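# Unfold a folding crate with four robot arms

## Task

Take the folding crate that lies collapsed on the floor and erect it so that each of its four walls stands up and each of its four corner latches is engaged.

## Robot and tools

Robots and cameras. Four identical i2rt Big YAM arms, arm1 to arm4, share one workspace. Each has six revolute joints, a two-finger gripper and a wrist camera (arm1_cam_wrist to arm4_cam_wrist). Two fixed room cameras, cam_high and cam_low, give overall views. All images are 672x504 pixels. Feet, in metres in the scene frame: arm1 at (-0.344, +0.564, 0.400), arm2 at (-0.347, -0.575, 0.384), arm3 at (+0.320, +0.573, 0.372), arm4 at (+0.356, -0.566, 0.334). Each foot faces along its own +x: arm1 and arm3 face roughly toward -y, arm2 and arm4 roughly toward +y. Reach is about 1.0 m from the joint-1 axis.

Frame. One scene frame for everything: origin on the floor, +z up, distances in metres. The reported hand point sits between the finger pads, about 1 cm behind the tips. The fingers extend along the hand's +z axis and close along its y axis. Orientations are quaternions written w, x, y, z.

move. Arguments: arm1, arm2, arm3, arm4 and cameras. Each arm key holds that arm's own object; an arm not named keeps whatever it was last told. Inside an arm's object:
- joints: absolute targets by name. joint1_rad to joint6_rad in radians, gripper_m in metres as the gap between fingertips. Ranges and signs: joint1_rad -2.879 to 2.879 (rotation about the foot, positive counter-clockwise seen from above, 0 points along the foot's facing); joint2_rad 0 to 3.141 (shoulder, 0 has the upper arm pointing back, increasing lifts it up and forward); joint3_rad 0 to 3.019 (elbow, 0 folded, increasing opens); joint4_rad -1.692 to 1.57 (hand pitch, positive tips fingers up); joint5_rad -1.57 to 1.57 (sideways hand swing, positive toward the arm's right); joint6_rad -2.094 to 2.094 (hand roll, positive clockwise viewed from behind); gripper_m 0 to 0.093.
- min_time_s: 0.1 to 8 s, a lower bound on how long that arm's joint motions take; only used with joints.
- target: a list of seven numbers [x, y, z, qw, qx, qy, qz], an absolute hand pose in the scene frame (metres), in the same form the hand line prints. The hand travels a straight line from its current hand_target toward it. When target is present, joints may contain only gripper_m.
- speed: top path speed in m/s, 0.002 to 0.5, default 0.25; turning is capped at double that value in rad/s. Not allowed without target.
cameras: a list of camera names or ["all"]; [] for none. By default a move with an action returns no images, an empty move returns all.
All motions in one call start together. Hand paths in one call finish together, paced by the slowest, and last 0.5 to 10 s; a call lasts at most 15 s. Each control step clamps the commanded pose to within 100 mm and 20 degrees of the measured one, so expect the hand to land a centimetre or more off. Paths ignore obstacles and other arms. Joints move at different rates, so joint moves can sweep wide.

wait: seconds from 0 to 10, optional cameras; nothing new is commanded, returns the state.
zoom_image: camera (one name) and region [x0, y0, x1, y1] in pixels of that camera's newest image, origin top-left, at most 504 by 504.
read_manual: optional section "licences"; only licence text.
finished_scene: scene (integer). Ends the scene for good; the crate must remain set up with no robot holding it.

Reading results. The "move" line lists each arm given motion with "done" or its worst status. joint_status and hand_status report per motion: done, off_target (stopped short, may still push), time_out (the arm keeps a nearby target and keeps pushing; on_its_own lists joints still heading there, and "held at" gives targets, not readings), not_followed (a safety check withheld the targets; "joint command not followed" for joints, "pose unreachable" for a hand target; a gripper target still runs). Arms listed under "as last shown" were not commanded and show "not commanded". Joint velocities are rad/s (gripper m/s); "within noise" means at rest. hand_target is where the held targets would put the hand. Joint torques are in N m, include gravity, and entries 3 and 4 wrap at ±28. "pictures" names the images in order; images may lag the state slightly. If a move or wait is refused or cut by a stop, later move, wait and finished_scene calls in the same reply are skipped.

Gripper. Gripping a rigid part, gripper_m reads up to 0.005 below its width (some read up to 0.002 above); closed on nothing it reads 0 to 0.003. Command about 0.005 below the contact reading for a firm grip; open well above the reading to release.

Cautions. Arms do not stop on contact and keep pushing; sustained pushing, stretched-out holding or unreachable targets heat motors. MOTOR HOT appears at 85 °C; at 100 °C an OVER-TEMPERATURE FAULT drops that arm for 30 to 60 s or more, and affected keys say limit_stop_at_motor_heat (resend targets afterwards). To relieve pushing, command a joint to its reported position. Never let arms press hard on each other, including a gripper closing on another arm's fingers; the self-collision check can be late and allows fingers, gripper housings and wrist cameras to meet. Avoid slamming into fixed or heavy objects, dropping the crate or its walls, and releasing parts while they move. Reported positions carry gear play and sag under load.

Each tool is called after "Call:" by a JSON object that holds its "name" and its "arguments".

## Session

Call:
{"name": "move", "arguments": {}}

Call:
{"name": "zoom_image", "arguments": {"camera": "cam_high", "region": [230, 230, 430, 420]}}

Scene clock: 0.00 s.
Joint torques (N m): no reading
Motor temperatures (°C): arm1=[27 28 27 26 23 23 25] | arm2=[23 24 24 24 27 26 24] | arm3=[26 25 27 23 26 23 27] | arm4=[24 26 26 29 26 24 26]
Heat: arm1: hottest joint2_rad 28 °C; arm2: hottest joint5_rad 27 °C; arm3: hottest joint3_rad 27 °C; arm4: hottest joint4_rad 29 °C.
Joint velocities: within noise
arm1.joint_positions: joint1_rad=+0.789 joint2_rad=+0.609 joint3_rad=+1.408 joint4_rad=-1.451 joint5_rad=+0.217 joint6_rad=-0.687 gripper_m=+0.09396
arm1.joint_status: not commanded
arm1.hand: x=-0.1883 y=+0.4177 z=+0.9285 quat_wxyz=(-0.292, -0.006, -0.892, +0.344) (m; scene frame)
arm1.hand_target: x=-0.1903 y=+0.4192 z=+0.9383 quat_wxyz=(-0.301, -0.007, -0.887, +0.350) (m; scene frame)
arm1.hand_status: not commanded
arm2.joint_positions: joint1_rad=-0.187 joint2_rad=+0.597 joint3_rad=+1.311 joint4_rad=-1.291 joint5_rad=+0.240 joint6_rad=-0.242 gripper_m=+0.09396
arm2.joint_status: not commanded
arm2.hand: x=-0.2313 y=-0.3616 z=+0.9012 quat_wxyz=(-0.466, +0.549, -0.680, -0.136) (m; scene frame)
arm2.hand_target: x=-0.2318 y=-0.3633 z=+0.9149 quat_wxyz=(-0.477, +0.543, -0.676, -0.143) (m; scene frame)
arm2.hand_status: not commanded
arm3.joint_positions: joint1_rad=+0.868 joint2_rad=+0.636 joint3_rad=+1.401 joint4_rad=-1.459 joint5_rad=+0.267 joint6_rad=-0.464 gripper_m=+0.09396
arm3.joint_status: not commanded
arm3.hand: x=+0.4150 y=+0.3713 z=+0.8920 quat_wxyz=(-0.249, -0.258, -0.861, +0.361) (m; scene frame)
arm3.hand_target: x=+0.4139 y=+0.3728 z=+0.9011 quat_wxyz=(-0.257, -0.258, -0.856, +0.367) (m; scene frame)
arm3.hand_status: not commanded
arm4.joint_positions: joint1_rad=-0.127 joint2_rad=+0.607 joint3_rad=+1.357 joint4_rad=-1.287 joint5_rad=+0.181 joint6_rad=-0.762 gripper_m=+0.09396
arm4.joint_status: not commanded
arm4.hand: x=+0.3685 y=-0.3250 z=+0.8718 quat_wxyz=(-0.478, +0.793, -0.350, -0.141) (m; scene frame)
arm4.hand_target: x=+0.3687 y=-0.3277 z=+0.8812 quat_wxyz=(-0.487, +0.788, -0.349, -0.145) (m; scene frame)
arm4.hand_status: not commanded
pictures: arm1_cam_wrist, arm2_cam_wrist, arm3_cam_wrist, arm4_cam_wrist, cam_high, cam_low

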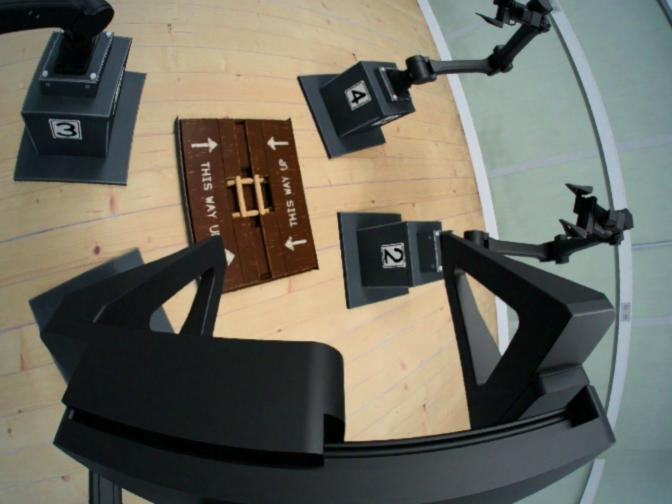

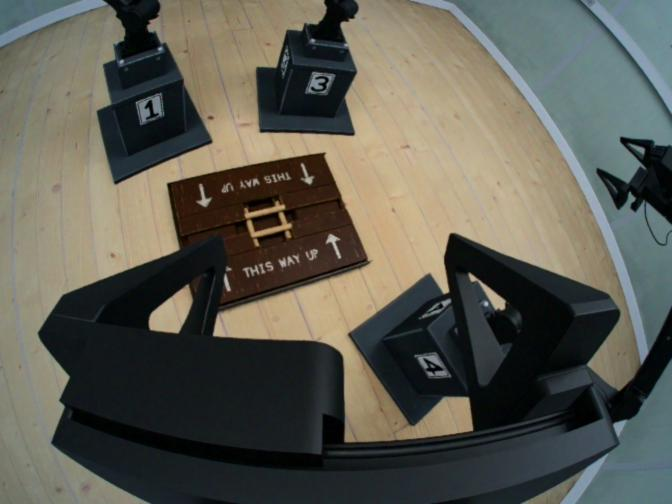

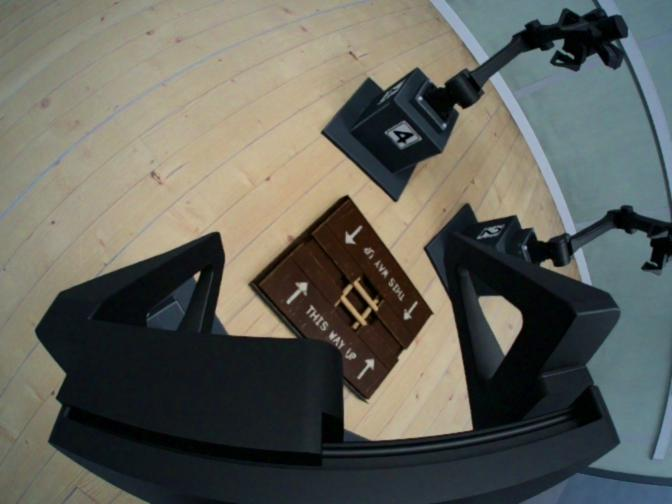

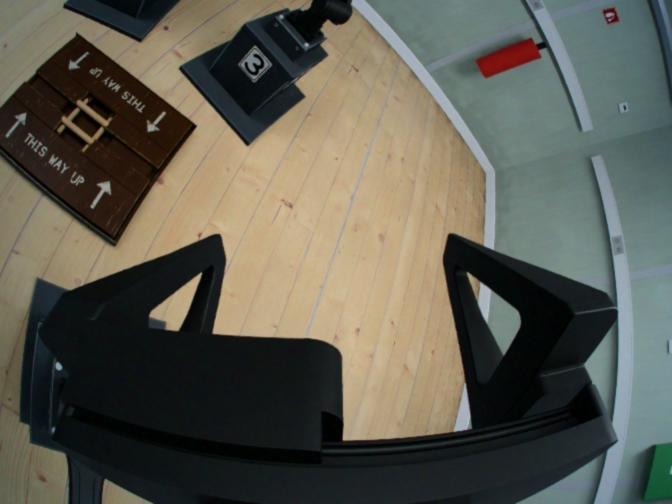

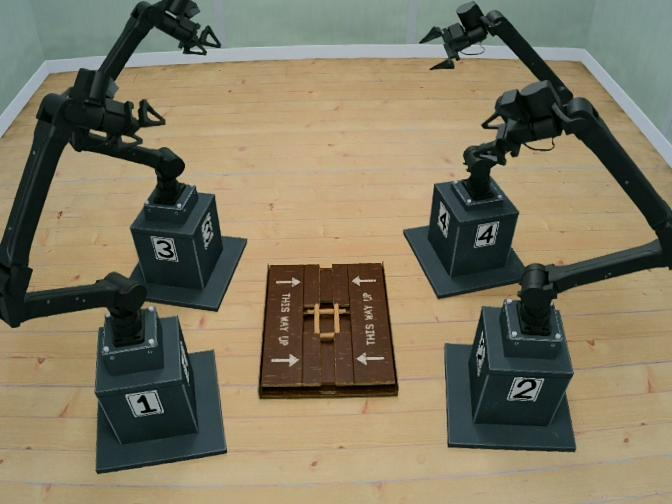

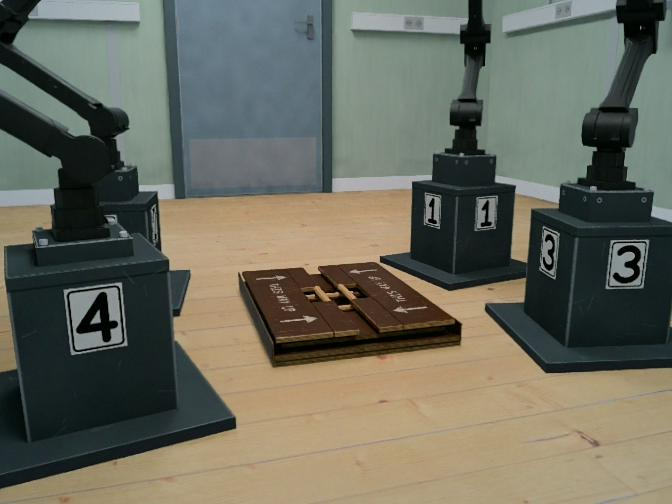

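Scaled by 2.520 from the camera's 672x504 image, which has a finer 960x720 frame.

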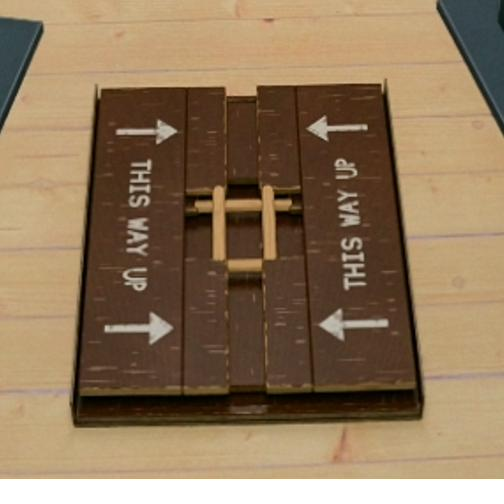

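Call:
{"name": "move", "arguments": {"arm1": {"target": [-0.006, 0.027, 0.117, 0, 0.0148, 0.9999, 0], "speed": 0.5, "joints": {"gripper_m": 0.055}}, "arm4": {"target": [-0.025, -0.25, 0.28, 0, 1, -0.0079, 0], "speed": 0.5, "joints": {"gripper_m": 0.055}}, "arm3": {"target": [0.22, 0.15, 0.38, 0, 0.7145, 0.6997, 0], "speed": 0.5, "joints": {"gripper_m": 0.055}}, "arm2": {"target": [-0.27, -0.12, 0.40, 0, -0.7065, 0.7077, 0], "speed": 0.5, "joints": {"gripper_m": 0.055}}, "cameras": ["arm1_cam_wrist", "arm4_cam_wrist"]}}

Scene clock: 18.87 s.
Joint torques (N m): arm1=[-1.08 -24.82 7.69 0.13 0.16 -0.02] | arm2=[0.73 -15.44 8.34 0.34 -0.11 -0.13] | arm3=[-1.73 -10.17 8.5 0.64 0.24 0.16] | arm4=[1.73 -14.39 9.95 -0.54 -0.21 -0.1]
Motor temperatures (°C): arm1=[27 28 28 26 23 23 25] | arm2=[23 24 25 24 27 26 24] | arm3=[26 25 29 23 26 23 27] | arm4=[24 26 27 29 26 25 26]
Heat: arm1: hottest joint2_rad 28 °C; arm2: hottest joint5_rad 27 °C; arm3: hottest joint3_rad 29 °C; arm4: hottest joint4_rad 29 °C.
move: arm1 off_target; arm2 off_target; arm3 off_target; arm4 off_target
Joint velocities: within noise
arm1.joint_positions: joint1_rad=+0.392 joint2_rad=+2.617 joint3_rad=+1.730 joint4_rad=-0.703 joint5_rad=-0.010 joint6_rad=-0.960 gripper_m=+0.05507
arm1.joint_status: all done
arm1.hand: x=-0.0066 y=+0.0434 z=+0.1183 quat_wxyz=(+0.004, -0.017, -1.000, -0.008) (m; scene frame)
arm1.hand_target: x=-0.0069 y=+0.0343 z=+0.1136 quat_wxyz=(+0.003, -0.015, -1.000, -0.005) (m; scene frame)
arm1.hand_status: off_target (0.016 m and 1.0 deg from the pose sent, 0.919 m and 53.7 deg at the start; pose on its path clipped on 46 of 100 steps)
arm2.joint_positions: joint1_rad=-0.034 joint2_rad=+1.745 joint3_rad=+1.065 joint4_rad=-0.939 joint5_rad=+0.005 joint6_rad=-0.150 gripper_m=+0.05513
arm2.joint_status: all done
arm2.hand: x=-0.2708 y=-0.1422 z=+0.3884 quat_wxyz=(+0.018, +0.700, -0.714, +0.016) (m; scene frame)
arm2.hand_target: x=-0.2722 y=-0.1228 z=+0.3985 quat_wxyz=(+0.003, +0.706, -0.708, +0.004) (m; scene frame)
arm2.hand_status: off_target (0.025 m and 3.0 deg from the pose sent, 0.558 m and 59.2 deg at the start)
arm3.joint_positions: joint1_rad=-0.012 joint2_rad=+1.677 joint3_rad=+0.978 joint4_rad=-0.906 joint5_rad=-0.001 joint6_rad=-0.214 gripper_m=+0.05513
arm3.joint_status: all done
arm3.hand: x=+0.2268 y=+0.1709 z=+0.3774 quat_wxyz=(+0.008, -0.712, -0.702, -0.016) (m; scene frame)
arm3.hand_target: x=+0.2181 y=+0.1537 z=+0.3789 quat_wxyz=(+0.003, -0.718, -0.696, -0.006) (m; scene frame)
arm3.hand_status: off_target (0.022 m and 2.1 deg from the pose sent, 0.591 m and 76.3 deg at the start)
arm4.joint_positions: joint1_rad=+0.659 joint2_rad=+1.913 joint3_rad=+1.119 joint4_rad=-0.793 joint5_rad=+0.011 joint6_rad=-0.647 gripper_m=+0.05507
arm4.joint_status: all done
arm4.hand: x=-0.0057 y=-0.2556 z=+0.2785 quat_wxyz=(+0.001, +1.000, -0.029, +0.010) (m; scene frame)
arm4.hand_target: x=-0.0172 y=-0.2502 z=+0.2783 quat_wxyz=(+0.000, +1.000, -0.018, +0.007) (m; scene frame)
arm4.hand_status: off_target (0.020 m and 2.7 deg from the pose sent, 0.715 m and 74.6 deg at the start)
pictures: arm1_cam_wrist, arm4_cam_wrist

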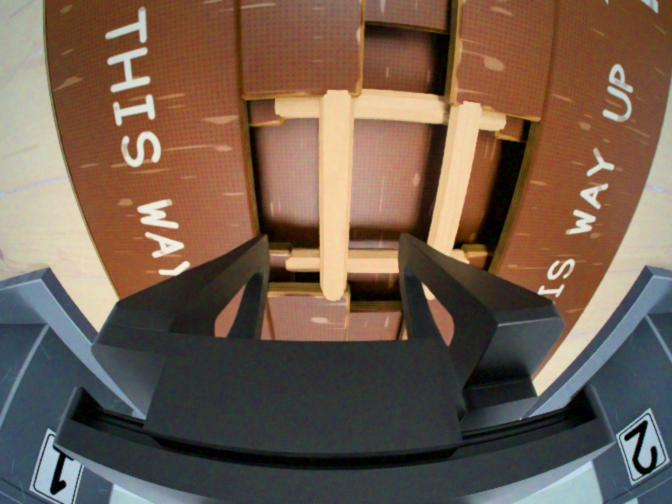

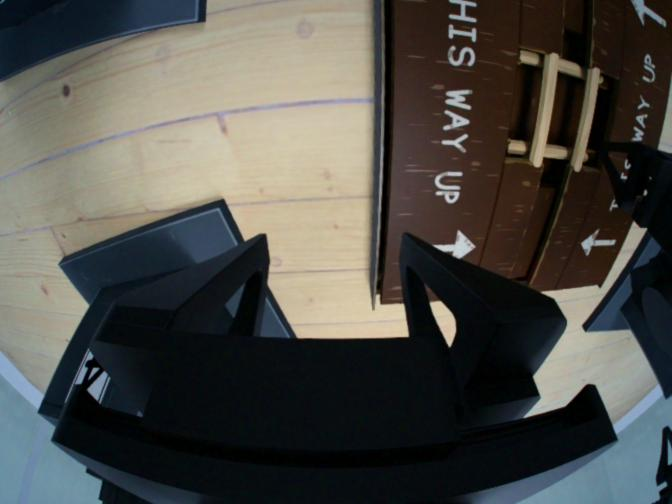

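Call:
{"name": "move", "arguments": {"arm1": {"target": [-0.012, 0.0315, 0.045, 0, 0.0148, 0.9999, 0], "speed": 0.15, "joints": {"gripper_m": 0.055}}, "cameras": ["arm1_cam_wrist"]}}

Call:
{"name": "move", "arguments": {"arm1": {"joints": {"gripper_m": 0.012}}}}

Scene clock: 22.80 s.
Joint torques (N m): arm1=[-0.79 -25.64 6.89 0.85 0.1 -0.02] | arm2=[0.73 -15.44 8.34 0.35 -0.11 -0.12] | arm3=[-1.73 -10.7 8.53 0.53 0.22 0.17] | arm4=[2.2 -14.39 9.95 -0.53 -0.21 -0.1]
Motor temperatures (°C): arm1=[27 29 29 26 23 23 25] | arm2=[23 25 26 24 27 26 24] | arm3=[26 25 29 23 26 23 27] | arm4=[24 26 28 29 26 25 26]
Heat: arm1: hottest joint2_rad 29 °C; arm2: hottest joint5_rad 27 °C; arm3: hottest joint3_rad 29 °C; arm4: hottest joint4_rad 29 °C.
move: arm1 off_target
Joint velocities: within noise
arm1.joint_positions: joint1_rad=+0.384 joint2_rad=+2.771 joint3_rad=+1.815 joint4_rad=-0.643 joint5_rad=-0.009 joint6_rad=-0.968 gripper_m=+0.05506
arm1.joint_status: all done
arm1.hand: x=-0.0153 y=+0.0466 z=+0.0456 quat_wxyz=(+0.007, -0.017, -1.000, -0.011) (m; scene frame)
arm1.hand_target: x=-0.0121 y=+0.0317 z=+0.0460 quat_wxyz=(+0.000, -0.015, -1.000, +0.001) (m; scene frame)
arm1.hand_status: off_target (0.015 m and 1.5 deg from the pose sent, 0.074 m and 1.0 deg at the start)
arm2, arm3: as last shown
arm4.joint_positions: joint1_rad=+0.657 joint2_rad=+1.913 joint3_rad=+1.119 joint4_rad=-0.793 joint5_rad=+0.011 joint6_rad=-0.647 gripper_m=+0.05507
arm4.joint_status: not commanded
arm4.hand: x=-0.0053 y=-0.2551 z=+0.2785 quat_wxyz=(+0.001, +1.000, -0.030, +0.010) (m; scene frame)
arm4.hand_target: x=-0.0167 y=-0.2496 z=+0.2783 quat_wxyz=(+0.000, +1.000, -0.018, +0.007) (m; scene frame)
arm4.hand_status: not commanded
pictures: arm1_cam_wrist

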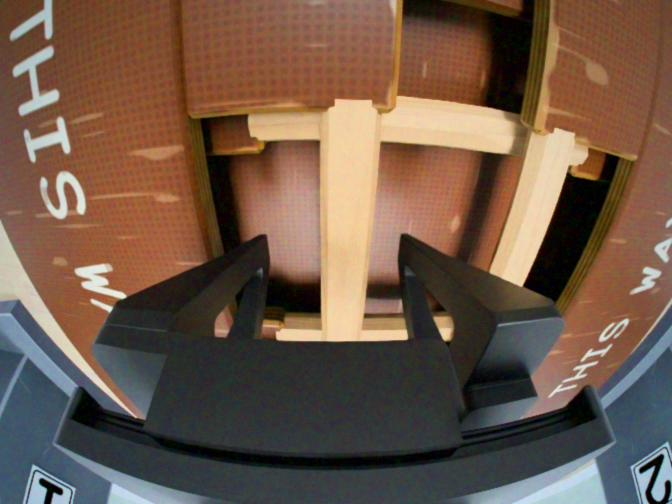

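Scene clock: 23.67 s.
Joint torques (N m): arm1=[-0.67 -25.99 6.78 0.53 0.03 -0.02] | arm2=[0.79 -15.5 8.34 0.34 -0.11 -0.13] | arm3=[-1.73 -10.34 8.49 0.62 0.23 0.18] | arm4=[2.2 -14.39 9.95 -0.53 -0.21 -0.1]
Motor temperatures (°C): arm1=[27 29 29 26 23 23 25] | arm2=[23 25 26 24 27 26 24] | arm3=[26 25 29 23 26 23 27] | arm4=[24 26 28 29 26 25 26]
Heat: arm1: hottest joint2_rad 29 °C; arm2: hottest joint5_rad 27 °C; arm3: hottest joint3_rad 29 °C; arm4: hottest joint4_rad 29 °C.
move: arm1 off_target
Joint velocities: within noise
arm1.joint_positions: joint1_rad=+0.382 joint2_rad=+2.771 joint3_rad=+1.818 joint4_rad=-0.634 joint5_rad=-0.007 joint6_rad=-0.968 gripper_m=+0.01744
arm1.joint_status: gripper_m off_target (ended at +0.01746, target +0.01200)
arm1.hand: x=-0.0142 y=+0.0426 z=+0.0462 quat_wxyz=(+0.004, -0.018, -1.000, -0.006) (m; scene frame)
arm1.hand_target: x=-0.0121 y=+0.0304 z=+0.0460 quat_wxyz=(-0.002, -0.016, -1.000, +0.002) (m; scene frame)
arm1.hand_status: not commanded
arm2, arm3, arm4: as last shown
pictures: none

Call:
{"name": "move", "arguments": {"arm1": {"target": [-0.001, 0.097, 0.188, -0.0057, 0.0165, 0.9455, -0.3256], "speed": 0.2}, "arm4": {"target": [-0.024, -0.11, 0.20, 0, 1, -0.0079, 0], "speed": 0.25}}}

Call:
{"name": "move", "arguments": {"arm1": {"target": [0.002, 0.228, 0.247, -0.0109, 0.0137, 0.7826, -0.6225], "speed": 0.2}, "arm4": {"target": [-0.026, -0.006, 0.097, 0, 1, -0.0079, 0], "speed": 0.25}, "cameras": ["arm4_cam_wrist", "cam_high", "cam_low"]}}

Scene clock: 30.93 s.
Joint torques (N m): arm1=[1.73 -25 1.89 1.35 0.35 0.16] | arm2=[0.73 -15.5 8.32 0.34 -0.11 -0.12] | arm3=[-1.14 -9.7 8.49 0.57 0.24 0.17] | arm4=[1.14 -18.32 10.26 -0.46 -0.24 -0.1]
Motor temperatures (°C): arm1=[27 30 29 26 23 23 25] | arm2=[23 25 26 24 27 26 24] | arm3=[26 25 30 23 26 23 27] | arm4=[24 26 28 29 26 25 26]
Heat: arm1: hottest joint2_rad 30 °C; arm2: hottest joint5_rad 27 °C; arm3: hottest joint3_rad 30 °C; arm4: hottest joint4_rad 29 °C.
move: arm1 off_target; arm4 off_target
Joint velocities: within noise
arm1.joint_positions: joint1_rad=+0.551 joint2_rad=+2.389 joint3_rad=+1.146 joint4_rad=+0.158 joint5_rad=+0.444 joint6_rad=-0.900 gripper_m=+0.01744
arm1.joint_status: not commanded
arm1.hand: x=-0.0148 y=+0.0859 z=+0.1746 quat_wxyz=(+0.014, -0.021, -0.947, +0.320) (m; scene frame)
arm1.hand_target: x=-0.0052 y=+0.0938 z=+0.1869 quat_wxyz=(+0.007, -0.015, -0.946, +0.323) (m; scene frame)
arm1.hand_status: off_target (0.022 m and 1.3 deg from the pose sent, 0.152 m and 38.6 deg at the start)
arm2, arm3: as last shown
arm4.joint_positions: joint1_rad=+0.493 joint2_rad=+2.239 joint3_rad=+1.463 joint4_rad=-0.796 joint5_rad=-0.001 joint6_rad=-0.843 gripper_m=+0.05507
arm4.joint_status: not commanded
arm4.hand: x=-0.0192 y=-0.1211 z=+0.2048 quat_wxyz=(+0.001, +1.000, -0.014, +0.000) (m; scene frame)
arm4.hand_target: x=-0.0236 y=-0.1123 z=+0.1991 quat_wxyz=(+0.002, +1.000, -0.007, -0.001) (m; scene frame)
arm4.hand_status: off_target (0.013 m and 0.7 deg from the pose sent, 0.166 m and 2.7 deg at the start)
pictures: none

Scene clock: 33.70 s.
Joint torques (N m): arm1=[2.67 -18.73 0.05 3.21 0.39 -0.06] | arm2=[0.73 -15.44 8.35 0.34 -0.11 -0.12] | arm3=[-1.14 -10.29 8.42 0.5 0.22 0.17] | arm4=[1.14 -21.95 10.78 -0.53 -0.17 -0.1]
Motor temperatures (°C): arm1=[27 30 29 26 23 23 25] | arm2=[23 25 26 24 27 26 24] | arm3=[26 25 30 23 25 23 27] | arm4=[24 26 28 29 26 25 26]
Heat: arm1: hottest joint2_rad 30 °C; arm2: hottest joint5_rad 27 °C; arm3: hottest joint3_rad 30 °C; arm4: hottest joint4_rad 29 °C.
move: arm1 off_target; arm4 off_target
Joint velocities: within noise
arm1.joint_positions: joint1_rad=+0.912 joint2_rad=+2.499 joint3_rad=+0.828 joint4_rad=+1.109 joint5_rad=+1.110 joint6_rad=-1.061 gripper_m=+0.01716
arm1.joint_status: not commanded
arm1.hand: x=-0.0110 y=+0.2162 z=+0.2422 quat_wxyz=(+0.027, -0.027, -0.784, +0.619) (m; scene frame)
arm1.hand_target: x=+0.0029 y=+0.2245 z=+0.2488 quat_wxyz=(+0.011, -0.017, -0.780, +0.625) (m; scene frame)
arm1.hand_status: off_target (0.018 m and 2.4 deg from the pose sent, 0.160 m and 39.7 deg at the start)
arm2, arm3: as last shown
arm4.joint_positions: joint1_rad=+0.396 joint2_rad=+2.599 joint3_rad=+1.888 joint4_rad=-0.858 joint5_rad=-0.001 joint6_rad=-0.938 gripper_m=+0.05507
arm4.joint_status: not commanded
arm4.hand: x=-0.0250 y=-0.0137 z=+0.1050 quat_wxyz=(-0.001, +1.000, -0.014, -0.001) (m; scene frame)
arm4.hand_target: x=-0.0249 y=-0.0069 z=+0.0957 quat_wxyz=(+0.000, +1.000, -0.009, -0.001) (m; scene frame)
arm4.hand_status: off_target (0.011 m and 0.8 deg from the pose sent, 0.158 m and 0.7 deg at the start)
pictures: arm4_cam_wrist, cam_high, cam_low

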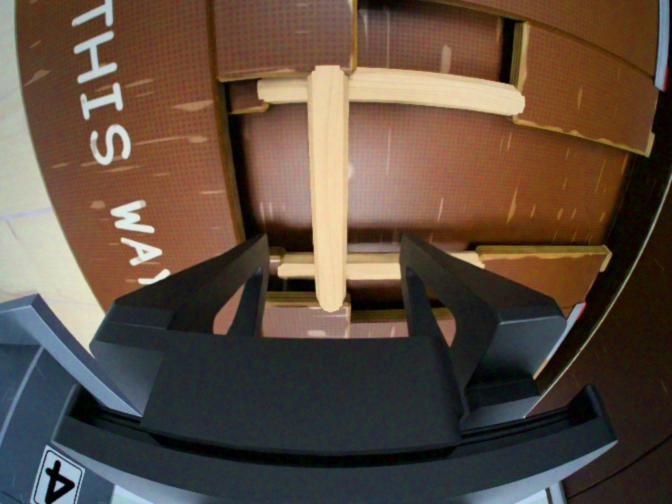

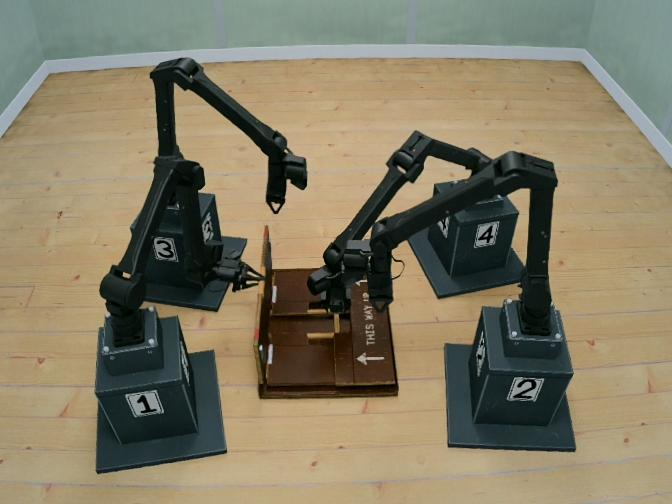

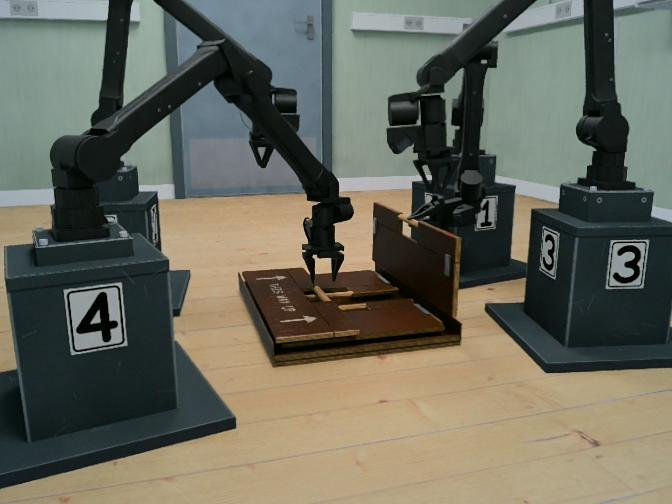

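Call:
{"name": "move", "arguments": {"arm4": {"target": [-0.026, -0.0095, 0.039, 0, 1, -0.0079, 0], "speed": 0.15, "joints": {"gripper_m": 0.055}}}}

Call:
{"name": "move", "arguments": {"arm4": {"joints": {"gripper_m": 0.012}}, "cameras": ["arm4_cam_wrist"]}}

Scene clock: 40.43 s.
Joint torques (N m): arm1=[2.2 -19.19 0.1 3.25 0.37 -0.03] | arm2=[0.73 -15.44 8.34 0.34 -0.12 -0.12] | arm3=[-1.38 -10.29 8.54 0.49 0.23 0.14] | arm4=[1.2 -22.42 9.99 0.08 -0.14 -0.08]
Motor temperatures (°C): arm1=[27 30 29 26 23 23 25] | arm2=[23 25 27 24 27 26 24] | arm3=[26 25 30 23 25 23 27] | arm4=[24 27 28 29 26 25 26]
Heat: arm1: hottest joint2_rad 30 °C; arm2: hottest joint3_rad 27 °C; arm3: hottest joint3_rad 30 °C; arm4: hottest joint4_rad 29 °C.
move: arm4 off_target
Joint velocities: within noise
arm1, arm2, arm3: as last shown
arm4.joint_positions: joint1_rad=+0.401 joint2_rad=+2.717 joint3_rad=+1.945 joint4_rad=-0.818 joint5_rad=+0.000 joint6_rad=-0.938 gripper_m=+0.05506
arm4.joint_status: all done
arm4.hand: x=-0.0230 y=-0.0215 z=+0.0444 quat_wxyz=(+0.008, +1.000, -0.012, +0.006) (m; scene frame)
arm4.hand_target: x=-0.0279 y=-0.0121 z=+0.0400 quat_wxyz=(+0.000, +1.000, -0.006, +0.000) (m; scene frame)
arm4.hand_status: off_target (0.013 m and 1.2 deg from the pose sent, 0.066 m and 0.8 deg at the start)
pictures: none

Scene clock: 41.23 s.
Joint torques (N m): arm1=[2.26 -19.25 -0.16 3.33 0.39 -0.02] | arm2=[0.79 -15.44 8.35 0.35 -0.11 -0.12] | arm3=[-1.2 -10.64 8.36 0.58 0.22 0.18] | arm4=[1.67 -22.95 9.89 -0.03 -0.21 -0.07]
Motor temperatures (°C): arm1=[27 30 29 26 23 23 25] | arm2=[23 26 27 24 27 26 24] | arm3=[26 25 30 23 25 23 27] | arm4=[24 27 28 29 26 25 26]
Heat: arm1: hottest joint2_rad 30 °C; arm2: hottest joint3_rad 27 °C; arm3: hottest joint3_rad 30 °C; arm4: hottest joint4_rad 29 °C.
move: arm4 off_target
Joint velocities: within noise
arm1, arm2, arm3: as last shown
arm4.joint_positions: joint1_rad=+0.396 joint2_rad=+2.717 joint3_rad=+1.946 joint4_rad=-0.807 joint5_rad=+0.002 joint6_rad=-0.944 gripper_m=+0.01655
arm4.joint_status: gripper_m off_target (ended at +0.01657, target +0.01200)
arm4.hand: x=-0.0222 y=-0.0168 z=+0.0448 quat_wxyz=(+0.002, +1.000, -0.011, +0.003) (m; scene frame)
arm4.hand_target: x=-0.0267 y=-0.0097 z=+0.0398 quat_wxyz=(-0.003, +1.000, -0.004, -0.002) (m; scene frame)
arm4.hand_status: not commanded
pictures: arm4_cam_wrist

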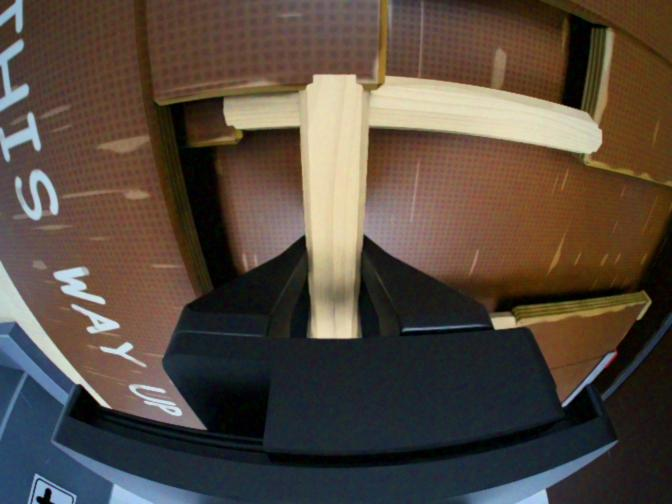

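Call:
{"name": "move", "arguments": {"arm4": {"target": [-0.028, -0.060, 0.186, -0.3256, 0.9455, -0.0075, 0.0026], "speed": 0.2}, "arm3": {"target": [0.10, 0.05, 0.25, 0, 0.7145, 0.6997, 0], "speed": 0.25}}}

Call:
{"name": "move", "arguments": {"arm4": {"target": [-0.033, -0.207, 0.244, -0.6225, 0.7826, -0.0062, 0.0049], "speed": 0.2}, "arm1": {"target": [0.002, 0.236, 0.247, -0.0110, 0.0136, 0.7771, -0.6293], "speed": 0.2}, "arm3": {"target": [0.026, -0.007, 0.112, 0, 0.7145, 0.6997, 0], "speed": 0.25, "joints": {"gripper_m": 0.055}}, "cameras": ["arm3_cam_wrist", "cam_high", "cam_low"]}}

Scene clock: 45.37 s.
Joint torques (N m): arm1=[2.73 -19.9 0.03 3.17 0.39 -0.05] | arm2=[0.73 -15.5 8.35 0.34 -0.11 -0.12] | arm3=[-1.2 -15.27 7.82 0.5 0.11 0] | arm4=[2.78 -22.95 4.34 0.58 0.17 0.22]
Motor temperatures (°C): arm1=[27 31 29 26 23 23 26] | arm2=[23 26 27 24 27 26 24] | arm3=[26 25 30 23 25 23 27] | arm4=[24 28 28 29 26 25 26]
Heat: arm1: hottest joint2_rad 31 °C; arm2: hottest joint3_rad 27 °C; arm3: hottest joint3_rad 30 °C; arm4: hottest joint4_rad 29 °C.
move: arm3 off_target; arm4 off_target
Joint velocities: within noise
arm1, arm2: as last shown
arm3.joint_positions: joint1_rad=-0.172 joint2_rad=+2.162 joint3_rad=+1.360 joint4_rad=-0.782 joint5_rad=-0.001 joint6_rad=-0.359 gripper_m=+0.05513
arm3.joint_status: not commanded
arm3.hand: x=+0.1122 y=+0.0629 z=+0.2554 quat_wxyz=(+0.001, -0.717, -0.697, -0.007) (m; scene frame)
arm3.hand_target: x=+0.1014 y=+0.0520 z=+0.2489 quat_wxyz=(-0.001, -0.717, -0.697, -0.001) (m; scene frame)
arm3.hand_status: off_target (0.019 m and 0.9 deg from the pose sent, 0.217 m and 2.1 deg at the start)
arm4.joint_positions: joint1_rad=+0.545 joint2_rad=+2.302 joint3_rad=+1.280 joint4_rad=-0.054 joint5_rad=+0.442 joint6_rad=-0.904 gripper_m=+0.01652
arm4.joint_status: not commanded
arm4.hand: x=-0.0234 y=-0.0517 z=+0.1725 quat_wxyz=(-0.320, +0.947, -0.013, +0.005) (m; scene frame)
arm4.hand_target: x=-0.0276 y=-0.0592 z=+0.1849 quat_wxyz=(-0.322, +0.947, -0.010, +0.002) (m; scene frame)
arm4.hand_status: off_target (0.017 m and 1.0 deg from the pose sent, 0.148 m and 38.3 deg at the start)
pictures: none

Scene clock: 48.10 s.
Joint torques (N m): arm1=[4.01 -19.25 -0.85 3.17 0.75 -0.01] | arm2=[0.73 -15.44 8.35 0.34 -0.11 -0.12] | arm3=[-1.96 -18.43 7.87 -0.24 0.18 -0.03] | arm4=[5.25 -16.38 1.17 3.15 0.9 -0.07]
Motor temperatures (°C): arm1=[27 31 29 26 23 23 26] | arm2=[23 26 27 24 27 26 24] | arm3=[26 26 30 23 25 23 27] | arm4=[24 28 28 29 26 25 27]
Heat: arm1: hottest joint2_rad 31 °C; arm2: hottest joint3_rad 27 °C; arm3: hottest joint3_rad 30 °C; arm4: hottest joint4_rad 29 °C.
move: arm1 off_target; arm3 off_target; arm4 off_target
Joint velocities: within noise
arm1.joint_positions: joint1_rad=+0.915 joint2_rad=+2.510 joint3_rad=+0.834 joint4_rad=+1.132 joint5_rad=+1.122 joint6_rad=-1.075 gripper_m=+0.01716
arm1.joint_status: not commanded
arm1.hand: x=-0.0104 y=+0.2164 z=+0.2420 quat_wxyz=(+0.028, -0.029, -0.780, +0.625) (m; scene frame)
arm1.hand_target: x=+0.0042 y=+0.2342 z=+0.2470 quat_wxyz=(+0.012, -0.011, -0.777, +0.630) (m; scene frame)
arm1.hand_status: off_target (0.024 m and 2.7 deg from the pose sent, 0.024 m and 2.7 deg at the start)
arm2.joint_positions: joint1_rad=-0.034 joint2_rad=+1.745 joint3_rad=+1.065 joint4_rad=-0.939 joint5_rad=+0.005 joint6_rad=-0.150 gripper_m=+0.05513
arm2.joint_status: not commanded
arm2.hand: x=-0.2708 y=-0.1422 z=+0.3884 quat_wxyz=(+0.018, +0.700, -0.714, +0.016) (m; scene frame)
arm2.hand_target: x=-0.2722 y=-0.1228 z=+0.3985 quat_wxyz=(+0.003, +0.706, -0.708, +0.004) (m; scene frame)
arm2.hand_status: not commanded
arm3.joint_positions: joint1_rad=-0.242 joint2_rad=+2.576 joint3_rad=+1.773 joint4_rad=-0.759 joint5_rad=-0.001 joint6_rad=-0.439 gripper_m=+0.05513
arm3.joint_status: all done
arm3.hand: x=+0.0358 y=-0.0051 z=+0.1237 quat_wxyz=(-0.003, -0.714, -0.700, +0.003) (m; scene frame)
arm3.hand_target: x=+0.0265 y=-0.0055 z=+0.1121 quat_wxyz=(-0.001, -0.715, -0.699, +0.000) (m; scene frame)
arm3.hand_status: off_target (0.015 m and 0.5 deg from the pose sent, 0.181 m and 0.9 deg at the start)
arm4.joint_positions: joint1_rad=+0.861 joint2_rad=+2.314 joint3_rad=+0.877 joint4_rad=+0.933 joint5_rad=+1.056 joint6_rad=-1.121 gripper_m=+0.01598
arm4.joint_status: not commanded
arm4.hand: x=-0.0259 y=-0.1833 z=+0.2420 quat_wxyz=(-0.617, +0.787, -0.018, +0.012) (m; scene frame)
arm4.hand_target: x=-0.0338 y=-0.2034 z=+0.2452 quat_wxyz=(-0.624, +0.782, -0.001, +0.008) (m; scene frame)
arm4.hand_status: off_target (0.025 m and 1.7 deg from the pose sent, 0.171 m and 39.7 deg at the start)
pictures: arm3_cam_wrist, cam_high, cam_low

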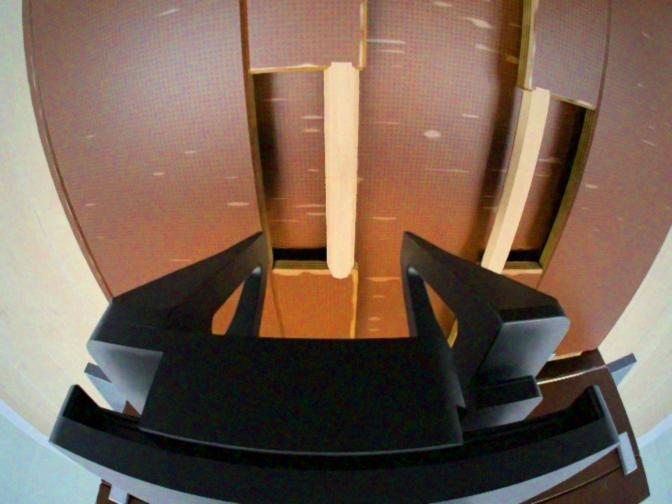

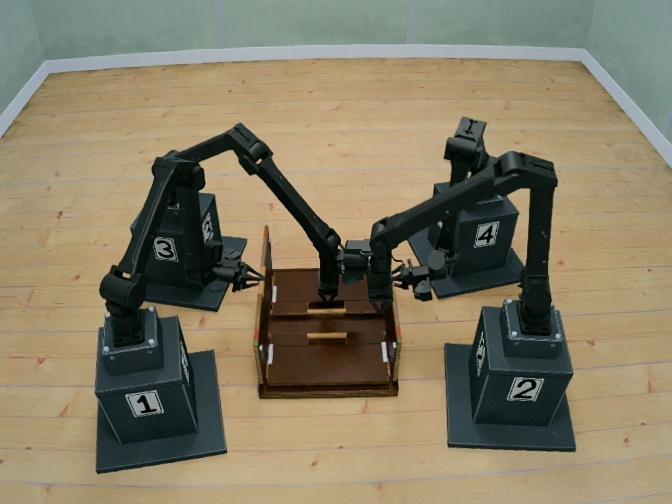

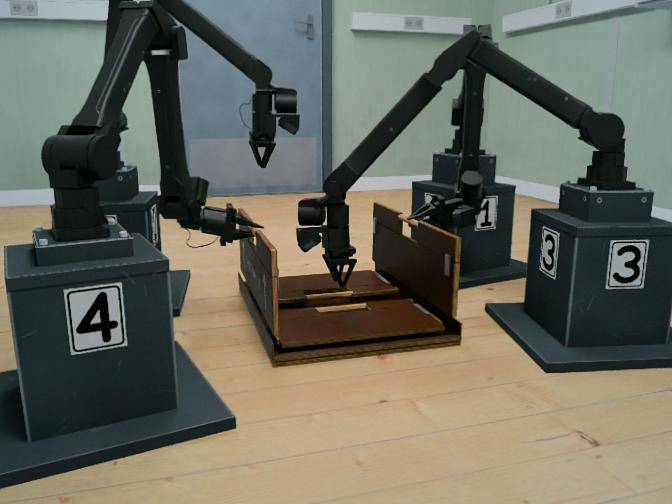

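Call:
{"name": "move", "arguments": {"arm3": {"target": [0.0245, -0.007, 0.027, 0, 0.7145, 0.6997, 0], "speed": 0.15, "joints": {"gripper_m": 0.055}}, "arm4": {"target": [-0.033, -0.214, 0.244, -0.6293, 0.7771, -0.0062, 0.0049], "speed": 0.15}}}

Call:
{"name": "move", "arguments": {"arm3": {"joints": {"gripper_m": 0.012}}, "arm2": {"target": [-0.092, 0.015, 0.24, 0, -0.7065, 0.7077, 0], "speed": 0.35, "joints": {"gripper_m": 0.055}}, "cameras": ["arm3_cam_wrist"]}}

Scene clock: 51.97 s.
Joint torques (N m): arm1=[3.84 -18.32 -0.69 3.28 0.77 0] | arm2=[0.73 -15.44 8.34 0.34 -0.11 -0.12] | arm3=[-1.9 -18.67 7.15 0.62 0.17 -0.02] | arm4=[6.48 -16.38 0.38 3.25 1.41 0.14]
Motor temperatures (°C): arm1=[27 30 29 26 23 23 26] | arm2=[23 26 27 24 27 26 24] | arm3=[26 26 30 23 25 23 27] | arm4=[24 28 28 29 27 25 27]
Heat: arm1: hottest joint2_rad 30 °C; arm2: hottest joint3_rad 27 °C; arm3: hottest joint3_rad 30 °C; arm4: hottest joint4_rad 29 °C.
move: arm3 off_target; arm4 off_target
Joint velocities: within noise
arm1, arm2: as last shown
arm3.joint_positions: joint1_rad=-0.241 joint2_rad=+2.765 joint3_rad=+1.900 joint4_rad=-0.713 joint5_rad=+0.000 joint6_rad=-0.445 gripper_m=+0.05512
arm3.joint_status: all done
arm3.hand: x=+0.0367 y=-0.0052 z=+0.0386 quat_wxyz=(+0.000, -0.711, -0.703, -0.004) (m; scene frame)
arm3.hand_target: x=+0.0264 y=-0.0056 z=+0.0269 quat_wxyz=(+0.000, -0.713, -0.701, +0.000) (m; scene frame)
arm3.hand_status: off_target (0.017 m and 0.8 deg from the pose sent, 0.097 m and 0.5 deg at the start)
arm4.joint_positions: joint1_rad=+0.864 joint2_rad=+2.323 joint3_rad=+0.879 joint4_rad=+0.957 joint5_rad=+1.067 joint6_rad=-1.131 gripper_m=+0.01598
arm4.joint_status: not commanded
arm4.hand: x=-0.0258 y=-0.1842 z=+0.2420 quat_wxyz=(-0.622, +0.783, -0.020, +0.012) (m; scene frame)
arm4.hand_target: x=-0.0331 y=-0.2120 z=+0.2439 quat_wxyz=(-0.629, +0.777, -0.006, +0.005) (m; scene frame)
arm4.hand_status: off_target (0.031 m and 2.1 deg from the pose sent, 0.032 m and 2.4 deg at the start)
pictures: none

Scene clock: 53.80 s.
Joint torques (N m): arm1=[3.55 -19.08 -0.75 3.33 0.74 -0.02] | arm2=[-0.15 -23.36 8.24 0.03 -0.15 -0.15] | arm3=[-1.61 -19.02 7.04 0.46 0.01 0.01] | arm4=[6.48 -16.38 0.39 3.23 1.41 0.14]
Motor temperatures (°C): arm1=[27 30 29 26 23 23 26] | arm2=[23 26 27 24 27 26 24] | arm3=[26 26 31 23 25 23 27] | arm4=[24 28 28 29 27 25 27]
Heat: arm1: hottest joint2_rad 30 °C; arm2: hottest joint3_rad 27 °C; arm3: hottest joint3_rad 31 °C; arm4: hottest joint4_rad 29 °C.
move: arm2 off_target; arm3 off_target
Joint velocities: within noise
arm1, arm4: as last shown
arm2.joint_positions: joint1_rad=-0.270 joint2_rad=+2.377 joint3_rad=+1.671 joint4_rad=-0.889 joint5_rad=-0.001 joint6_rad=-0.394 gripper_m=+0.05513
arm2.joint_status: all done
arm2.hand: x=-0.0984 y=+0.0008 z=+0.2326 quat_wxyz=(+0.011, +0.703, -0.712, +0.004) (m; scene frame)
arm2.hand_target: x=-0.0932 y=+0.0142 z=+0.2389 quat_wxyz=(+0.001, +0.706, -0.709, -0.001) (m; scene frame)
arm2.hand_status: off_target (0.017 m and 1.5 deg from the pose sent, 0.281 m and 3.0 deg at the start)
arm3.joint_positions: joint1_rad=-0.244 joint2_rad=+2.765 joint3_rad=+1.901 joint4_rad=-0.710 joint5_rad=+0.005 joint6_rad=-0.452 gripper_m=+0.01702
arm3.joint_status: gripper_m off_target (ended at +0.01705, target +0.01200)
arm3.hand: x=+0.0335 y=-0.0054 z=+0.0389 quat_wxyz=(+0.002, -0.710, -0.704, -0.001) (m; scene frame)
arm3.hand_target: x=+0.0265 y=-0.0072 z=+0.0272 quat_wxyz=(-0.001, -0.711, -0.703, +0.002) (m; scene frame)
arm3.hand_status: not commanded
pictures: arm3_cam_wrist

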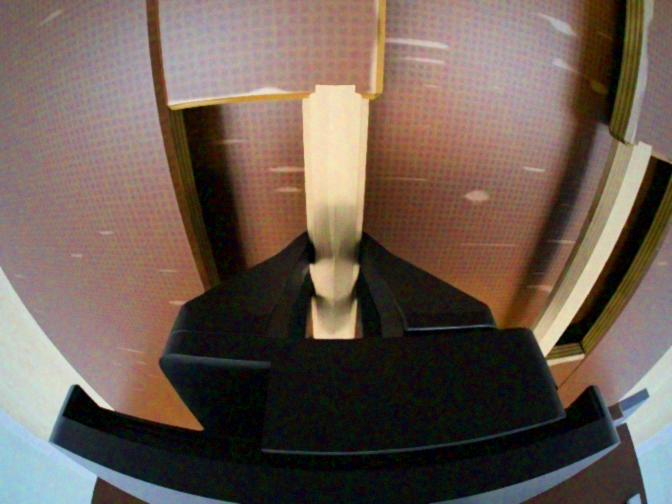

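Call:
{"name": "move", "arguments": {"arm3": {"target": [0.119, -0.015, 0.218, -0.1521, 0.6946, 0.6860, -0.1540], "speed": 0.2}, "arm2": {"target": [-0.077, 0.014, 0.110, 0, -0.7065, 0.7077, 0], "speed": 0.2, "joints": {"gripper_m": 0.055}}, "cameras": ["arm2_cam_wrist", "cam_low"]}}

Scene clock: 59.37 s.
Joint torques (N m): arm1=[4.13 -18.67 -0.77 3.21 0.76 -0.02] | arm2=[-0.44 -24.53 7.27 0.64 -0.01 -0.13] | arm3=[1.67 -22.77 4.22 -0.27 0.04 0.18] | arm4=[6.48 -16.38 0.38 3.23 1.41 0.14]
Motor temperatures (°C): arm1=[27 30 28 26 23 23 26] | arm2=[23 26 27 24 27 26 24] | arm3=[26 26 30 23 25 23 27] | arm4=[24 28 28 29 28 25 27]
Heat: arm1: hottest joint2_rad 30 °C; arm2: hottest joint3_rad 27 °C; arm3: hottest joint3_rad 30 °C; arm4: hottest joint4_rad 29 °C.
move: arm2 off_target; arm3 off_target
Joint velocities: within noise
arm1, arm4: as last shown
arm2.joint_positions: joint1_rad=-0.292 joint2_rad=+2.631 joint3_rad=+1.782 joint4_rad=-0.760 joint5_rad=-0.001 joint6_rad=-0.418 gripper_m=+0.05513
arm2.joint_status: all done
arm2.hand: x=-0.0856 y=-0.0038 z=+0.1060 quat_wxyz=(+0.018, +0.704, -0.710, +0.007) (m; scene frame)
arm2.hand_target: x=-0.0731 y=+0.0108 z=+0.1111 quat_wxyz=(+0.000, +0.704, -0.710, +0.000) (m; scene frame)
arm2.hand_status: off_target (0.020 m and 2.2 deg from the pose sent, 0.125 m and 1.5 deg at the start)
arm3.joint_positions: joint1_rad=-0.031 joint2_rad=+2.383 joint3_rad=+1.533 joint4_rad=-0.639 joint5_rad=+0.440 joint6_rad=-0.235 gripper_m=+0.01644
arm3.joint_status: not commanded
arm3.hand: x=+0.0988 y=-0.0043 z=+0.1950 quat_wxyz=(+0.165, -0.700, -0.680, +0.146) (m; scene frame)
arm3.hand_target: x=+0.1156 y=-0.0149 z=+0.2175 quat_wxyz=(+0.155, -0.695, -0.685, +0.154) (m; scene frame)
arm3.hand_status: off_target (0.032 m and 2.0 deg from the pose sent, 0.199 m and 25.0 deg at the start)
pictures: arm2_cam_wrist, cam_low

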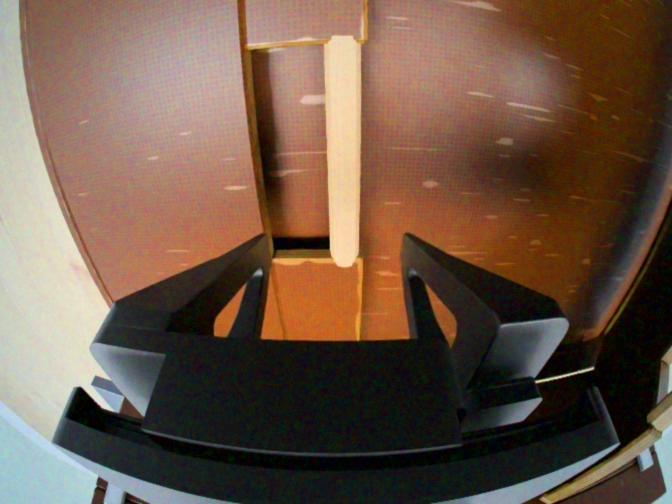

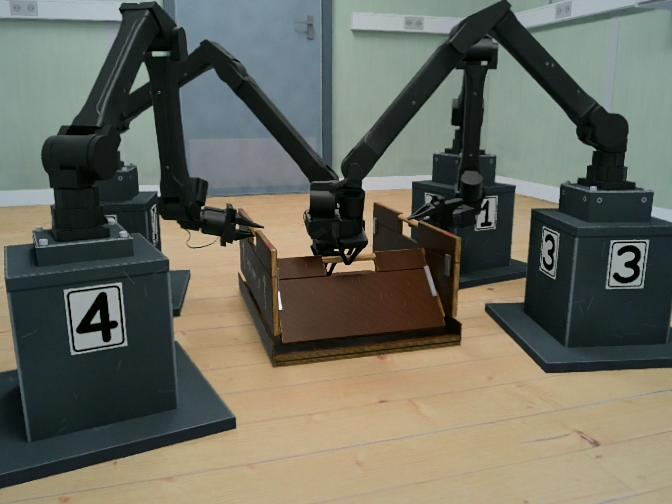

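Call:
{"name": "move", "arguments": {"arm3": {"target": [0.226, -0.017, 0.277, -0.2230, 0.6747, 0.6664, -0.2258], "speed": 0.15}, "arm2": {"target": [-0.0715, 0.012, 0.037, 0, -0.7065, 0.7077, 0], "speed": 0.15, "joints": {"gripper_m": 0.055}}, "cameras": ["arm2_cam_wrist", "cam_low"]}}

Call:
{"name": "move", "arguments": {"arm2": {"joints": {"gripper_m": 0.012}}, "arm3": {"target": [0.300, -0.020, 0.288, -0.2403, 0.6686, 0.6603, -0.2433], "speed": 0.06}, "cameras": ["arm2_cam_wrist", "cam_high", "cam_low"]}}

Scene clock: 63.13 s.
Joint torques (N m): arm1=[3.72 -18.84 -0.7 3.37 0.77 0.03] | arm2=[-0.97 -24.7 6.97 0.64 -0.02 -0.13] | arm3=[2.73 -21.83 5.53 -0.62 -0.24 0.17] | arm4=[6.48 -16.44 0.38 3.22 1.41 0.14]
Motor temperatures (°C): arm1=[27 30 28 26 23 23 26] | arm2=[23 27 27 24 27 26 24] | arm3=[26 27 30 23 26 23 27] | arm4=[24 29 27 29 28 25 27]
Heat: arm1: hottest joint2_rad 30 °C; arm2: hottest joint2_rad 27 °C; arm3: hottest joint3_rad 30 °C; arm4: hottest joint2_rad 29 °C.
move: arm2 off_target; arm3 off_target
Joint velocities: within noise
arm1, arm4: as last shown
arm2.joint_positions: joint1_rad=-0.292 joint2_rad=+2.792 joint3_rad=+1.897 joint4_rad=-0.709 joint5_rad=-0.001 joint6_rad=-0.427 gripper_m=+0.05513
arm2.joint_status: all done
arm2.hand: x=-0.0842 y=-0.0009 z=+0.0347 quat_wxyz=(+0.016, +0.707, -0.707, +0.006) (m; scene frame)
arm2.hand_target: x=-0.0717 y=+0.0112 z=+0.0373 quat_wxyz=(+0.000, +0.706, -0.708, +0.000) (m; scene frame)
arm2.hand_status: off_target (0.018 m and 1.9 deg from the pose sent, 0.072 m and 2.2 deg at the start)
arm3.joint_positions: joint1_rad=+0.193 joint2_rad=+2.303 joint3_rad=+1.490 joint4_rad=-0.797 joint5_rad=+0.674 joint6_rad=+0.032 gripper_m=+0.01642
arm3.joint_status: not commanded
arm3.hand: x=+0.1989 y=-0.0038 z=+0.2506 quat_wxyz=(+0.245, -0.681, -0.654, +0.221) (m; scene frame)
arm3.hand_target: x=+0.2241 y=-0.0191 z=+0.2762 quat_wxyz=(+0.222, -0.676, -0.664, +0.230) (m; scene frame)
arm3.hand_status: off_target (0.040 m and 3.0 deg from the pose sent, 0.152 m and 11.7 deg at the start)
pictures: arm2_cam_wrist, cam_low

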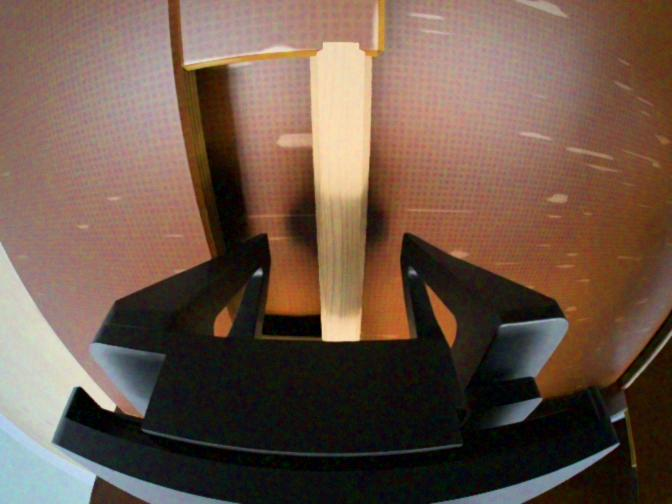

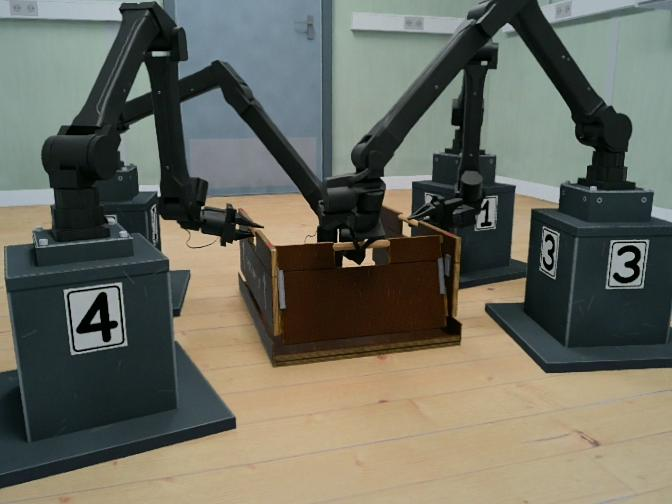

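Scene clock: 65.03 s.
Joint torques (N m): arm1=[4.01 -19.43 -0.77 3.32 0.73 0.03] | arm2=[-0.56 -24.76 6.89 0.53 -0.1 -0.11] | arm3=[4.95 -21.01 7.86 -2.58 0.24 0.44] | arm4=[6.48 -16.38 0.36 3.18 1.36 0.14]
Motor temperatures (°C): arm1=[27 30 28 26 23 23 26] | arm2=[23 27 27 24 27 26 24] | arm3=[26 27 30 23 26 23 28] | arm4=[24 29 27 29 28 25 27]
Heat: arm1: hottest joint2_rad 30 °C; arm2: hottest joint2_rad 27 °C; arm3: hottest joint3_rad 30 °C; arm4: hottest joint2_rad 29 °C.
move: arm2 off_target; arm3 off_target
Joint velocities: within noise
arm1.joint_positions: joint1_rad=+0.915 joint2_rad=+2.511 joint3_rad=+0.834 joint4_rad=+1.134 joint5_rad=+1.122 joint6_rad=-1.077 gripper_m=+0.01716
arm1.joint_status: not commanded
arm1.hand: x=-0.0107 y=+0.2166 z=+0.2415 quat_wxyz=(+0.028, -0.028, -0.780, +0.625) (m; scene frame)
arm1.hand_target: x=+0.0039 y=+0.2341 z=+0.2467 quat_wxyz=(+0.012, -0.011, -0.777, +0.630) (m; scene frame)
arm1.hand_status: not commanded
arm2.joint_positions: joint1_rad=-0.295 joint2_rad=+2.792 joint3_rad=+1.897 joint4_rad=-0.706 joint5_rad=+0.001 joint6_rad=-0.438 gripper_m=+0.01708
arm2.joint_status: gripper_m off_target (ended at +0.01710, target +0.01200)
arm2.hand: x=-0.0819 y=-0.0011 z=+0.0347 quat_wxyz=(+0.014, +0.710, -0.704, +0.006) (m; scene frame)
arm2.hand_target: x=-0.0726 y=+0.0114 z=+0.0373 quat_wxyz=(+0.000, +0.710, -0.704, +0.000) (m; scene frame)
arm2.hand_status: not commanded
arm3.joint_positions: joint1_rad=+0.299 joint2_rad=+2.309 joint3_rad=+1.521 joint4_rad=-0.911 joint5_rad=+0.695 joint6_rad=+0.177 gripper_m=+0.01642
arm3.joint_status: not commanded
arm3.hand: x=+0.2568 y=-0.0036 z=+0.2593 quat_wxyz=(+0.254, -0.679, -0.648, +0.232) (m; scene frame)
arm3.hand_target: x=+0.2985 y=-0.0191 z=+0.2864 quat_wxyz=(+0.238, -0.668, -0.662, +0.242) (m; scene frame)
arm3.hand_status: off_target (0.054 m and 2.8 deg from the pose sent, 0.109 m and 3.1 deg at the start)
arm4.joint_positions: joint1_rad=+0.864 joint2_rad=+2.323 joint3_rad=+0.877 joint4_rad=+0.957 joint5_rad=+1.068 joint6_rad=-1.131 gripper_m=+0.01598
arm4.joint_status: not commanded
arm4.hand: x=-0.0250 y=-0.1845 z=+0.2418 quat_wxyz=(-0.622, +0.783, -0.020, +0.014) (m; scene frame)
arm4.hand_target: x=-0.0324 y=-0.2123 z=+0.2436 quat_wxyz=(-0.629, +0.777, -0.006, +0.006) (m; scene frame)
arm4.hand_status: not commanded
pictures: arm2_cam_wrist, cam_high, cam_low

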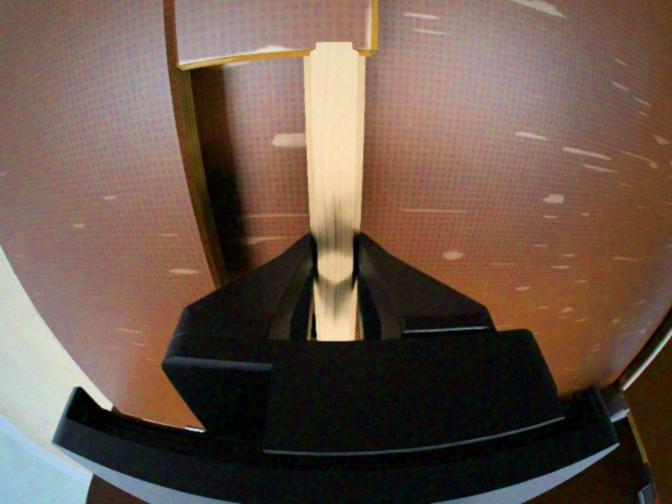

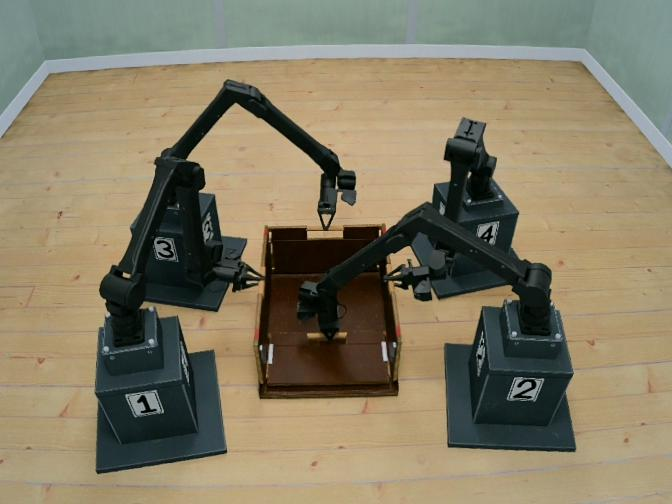

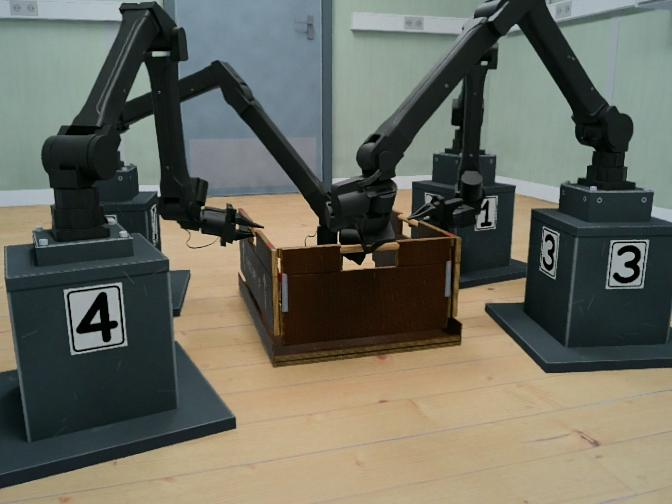

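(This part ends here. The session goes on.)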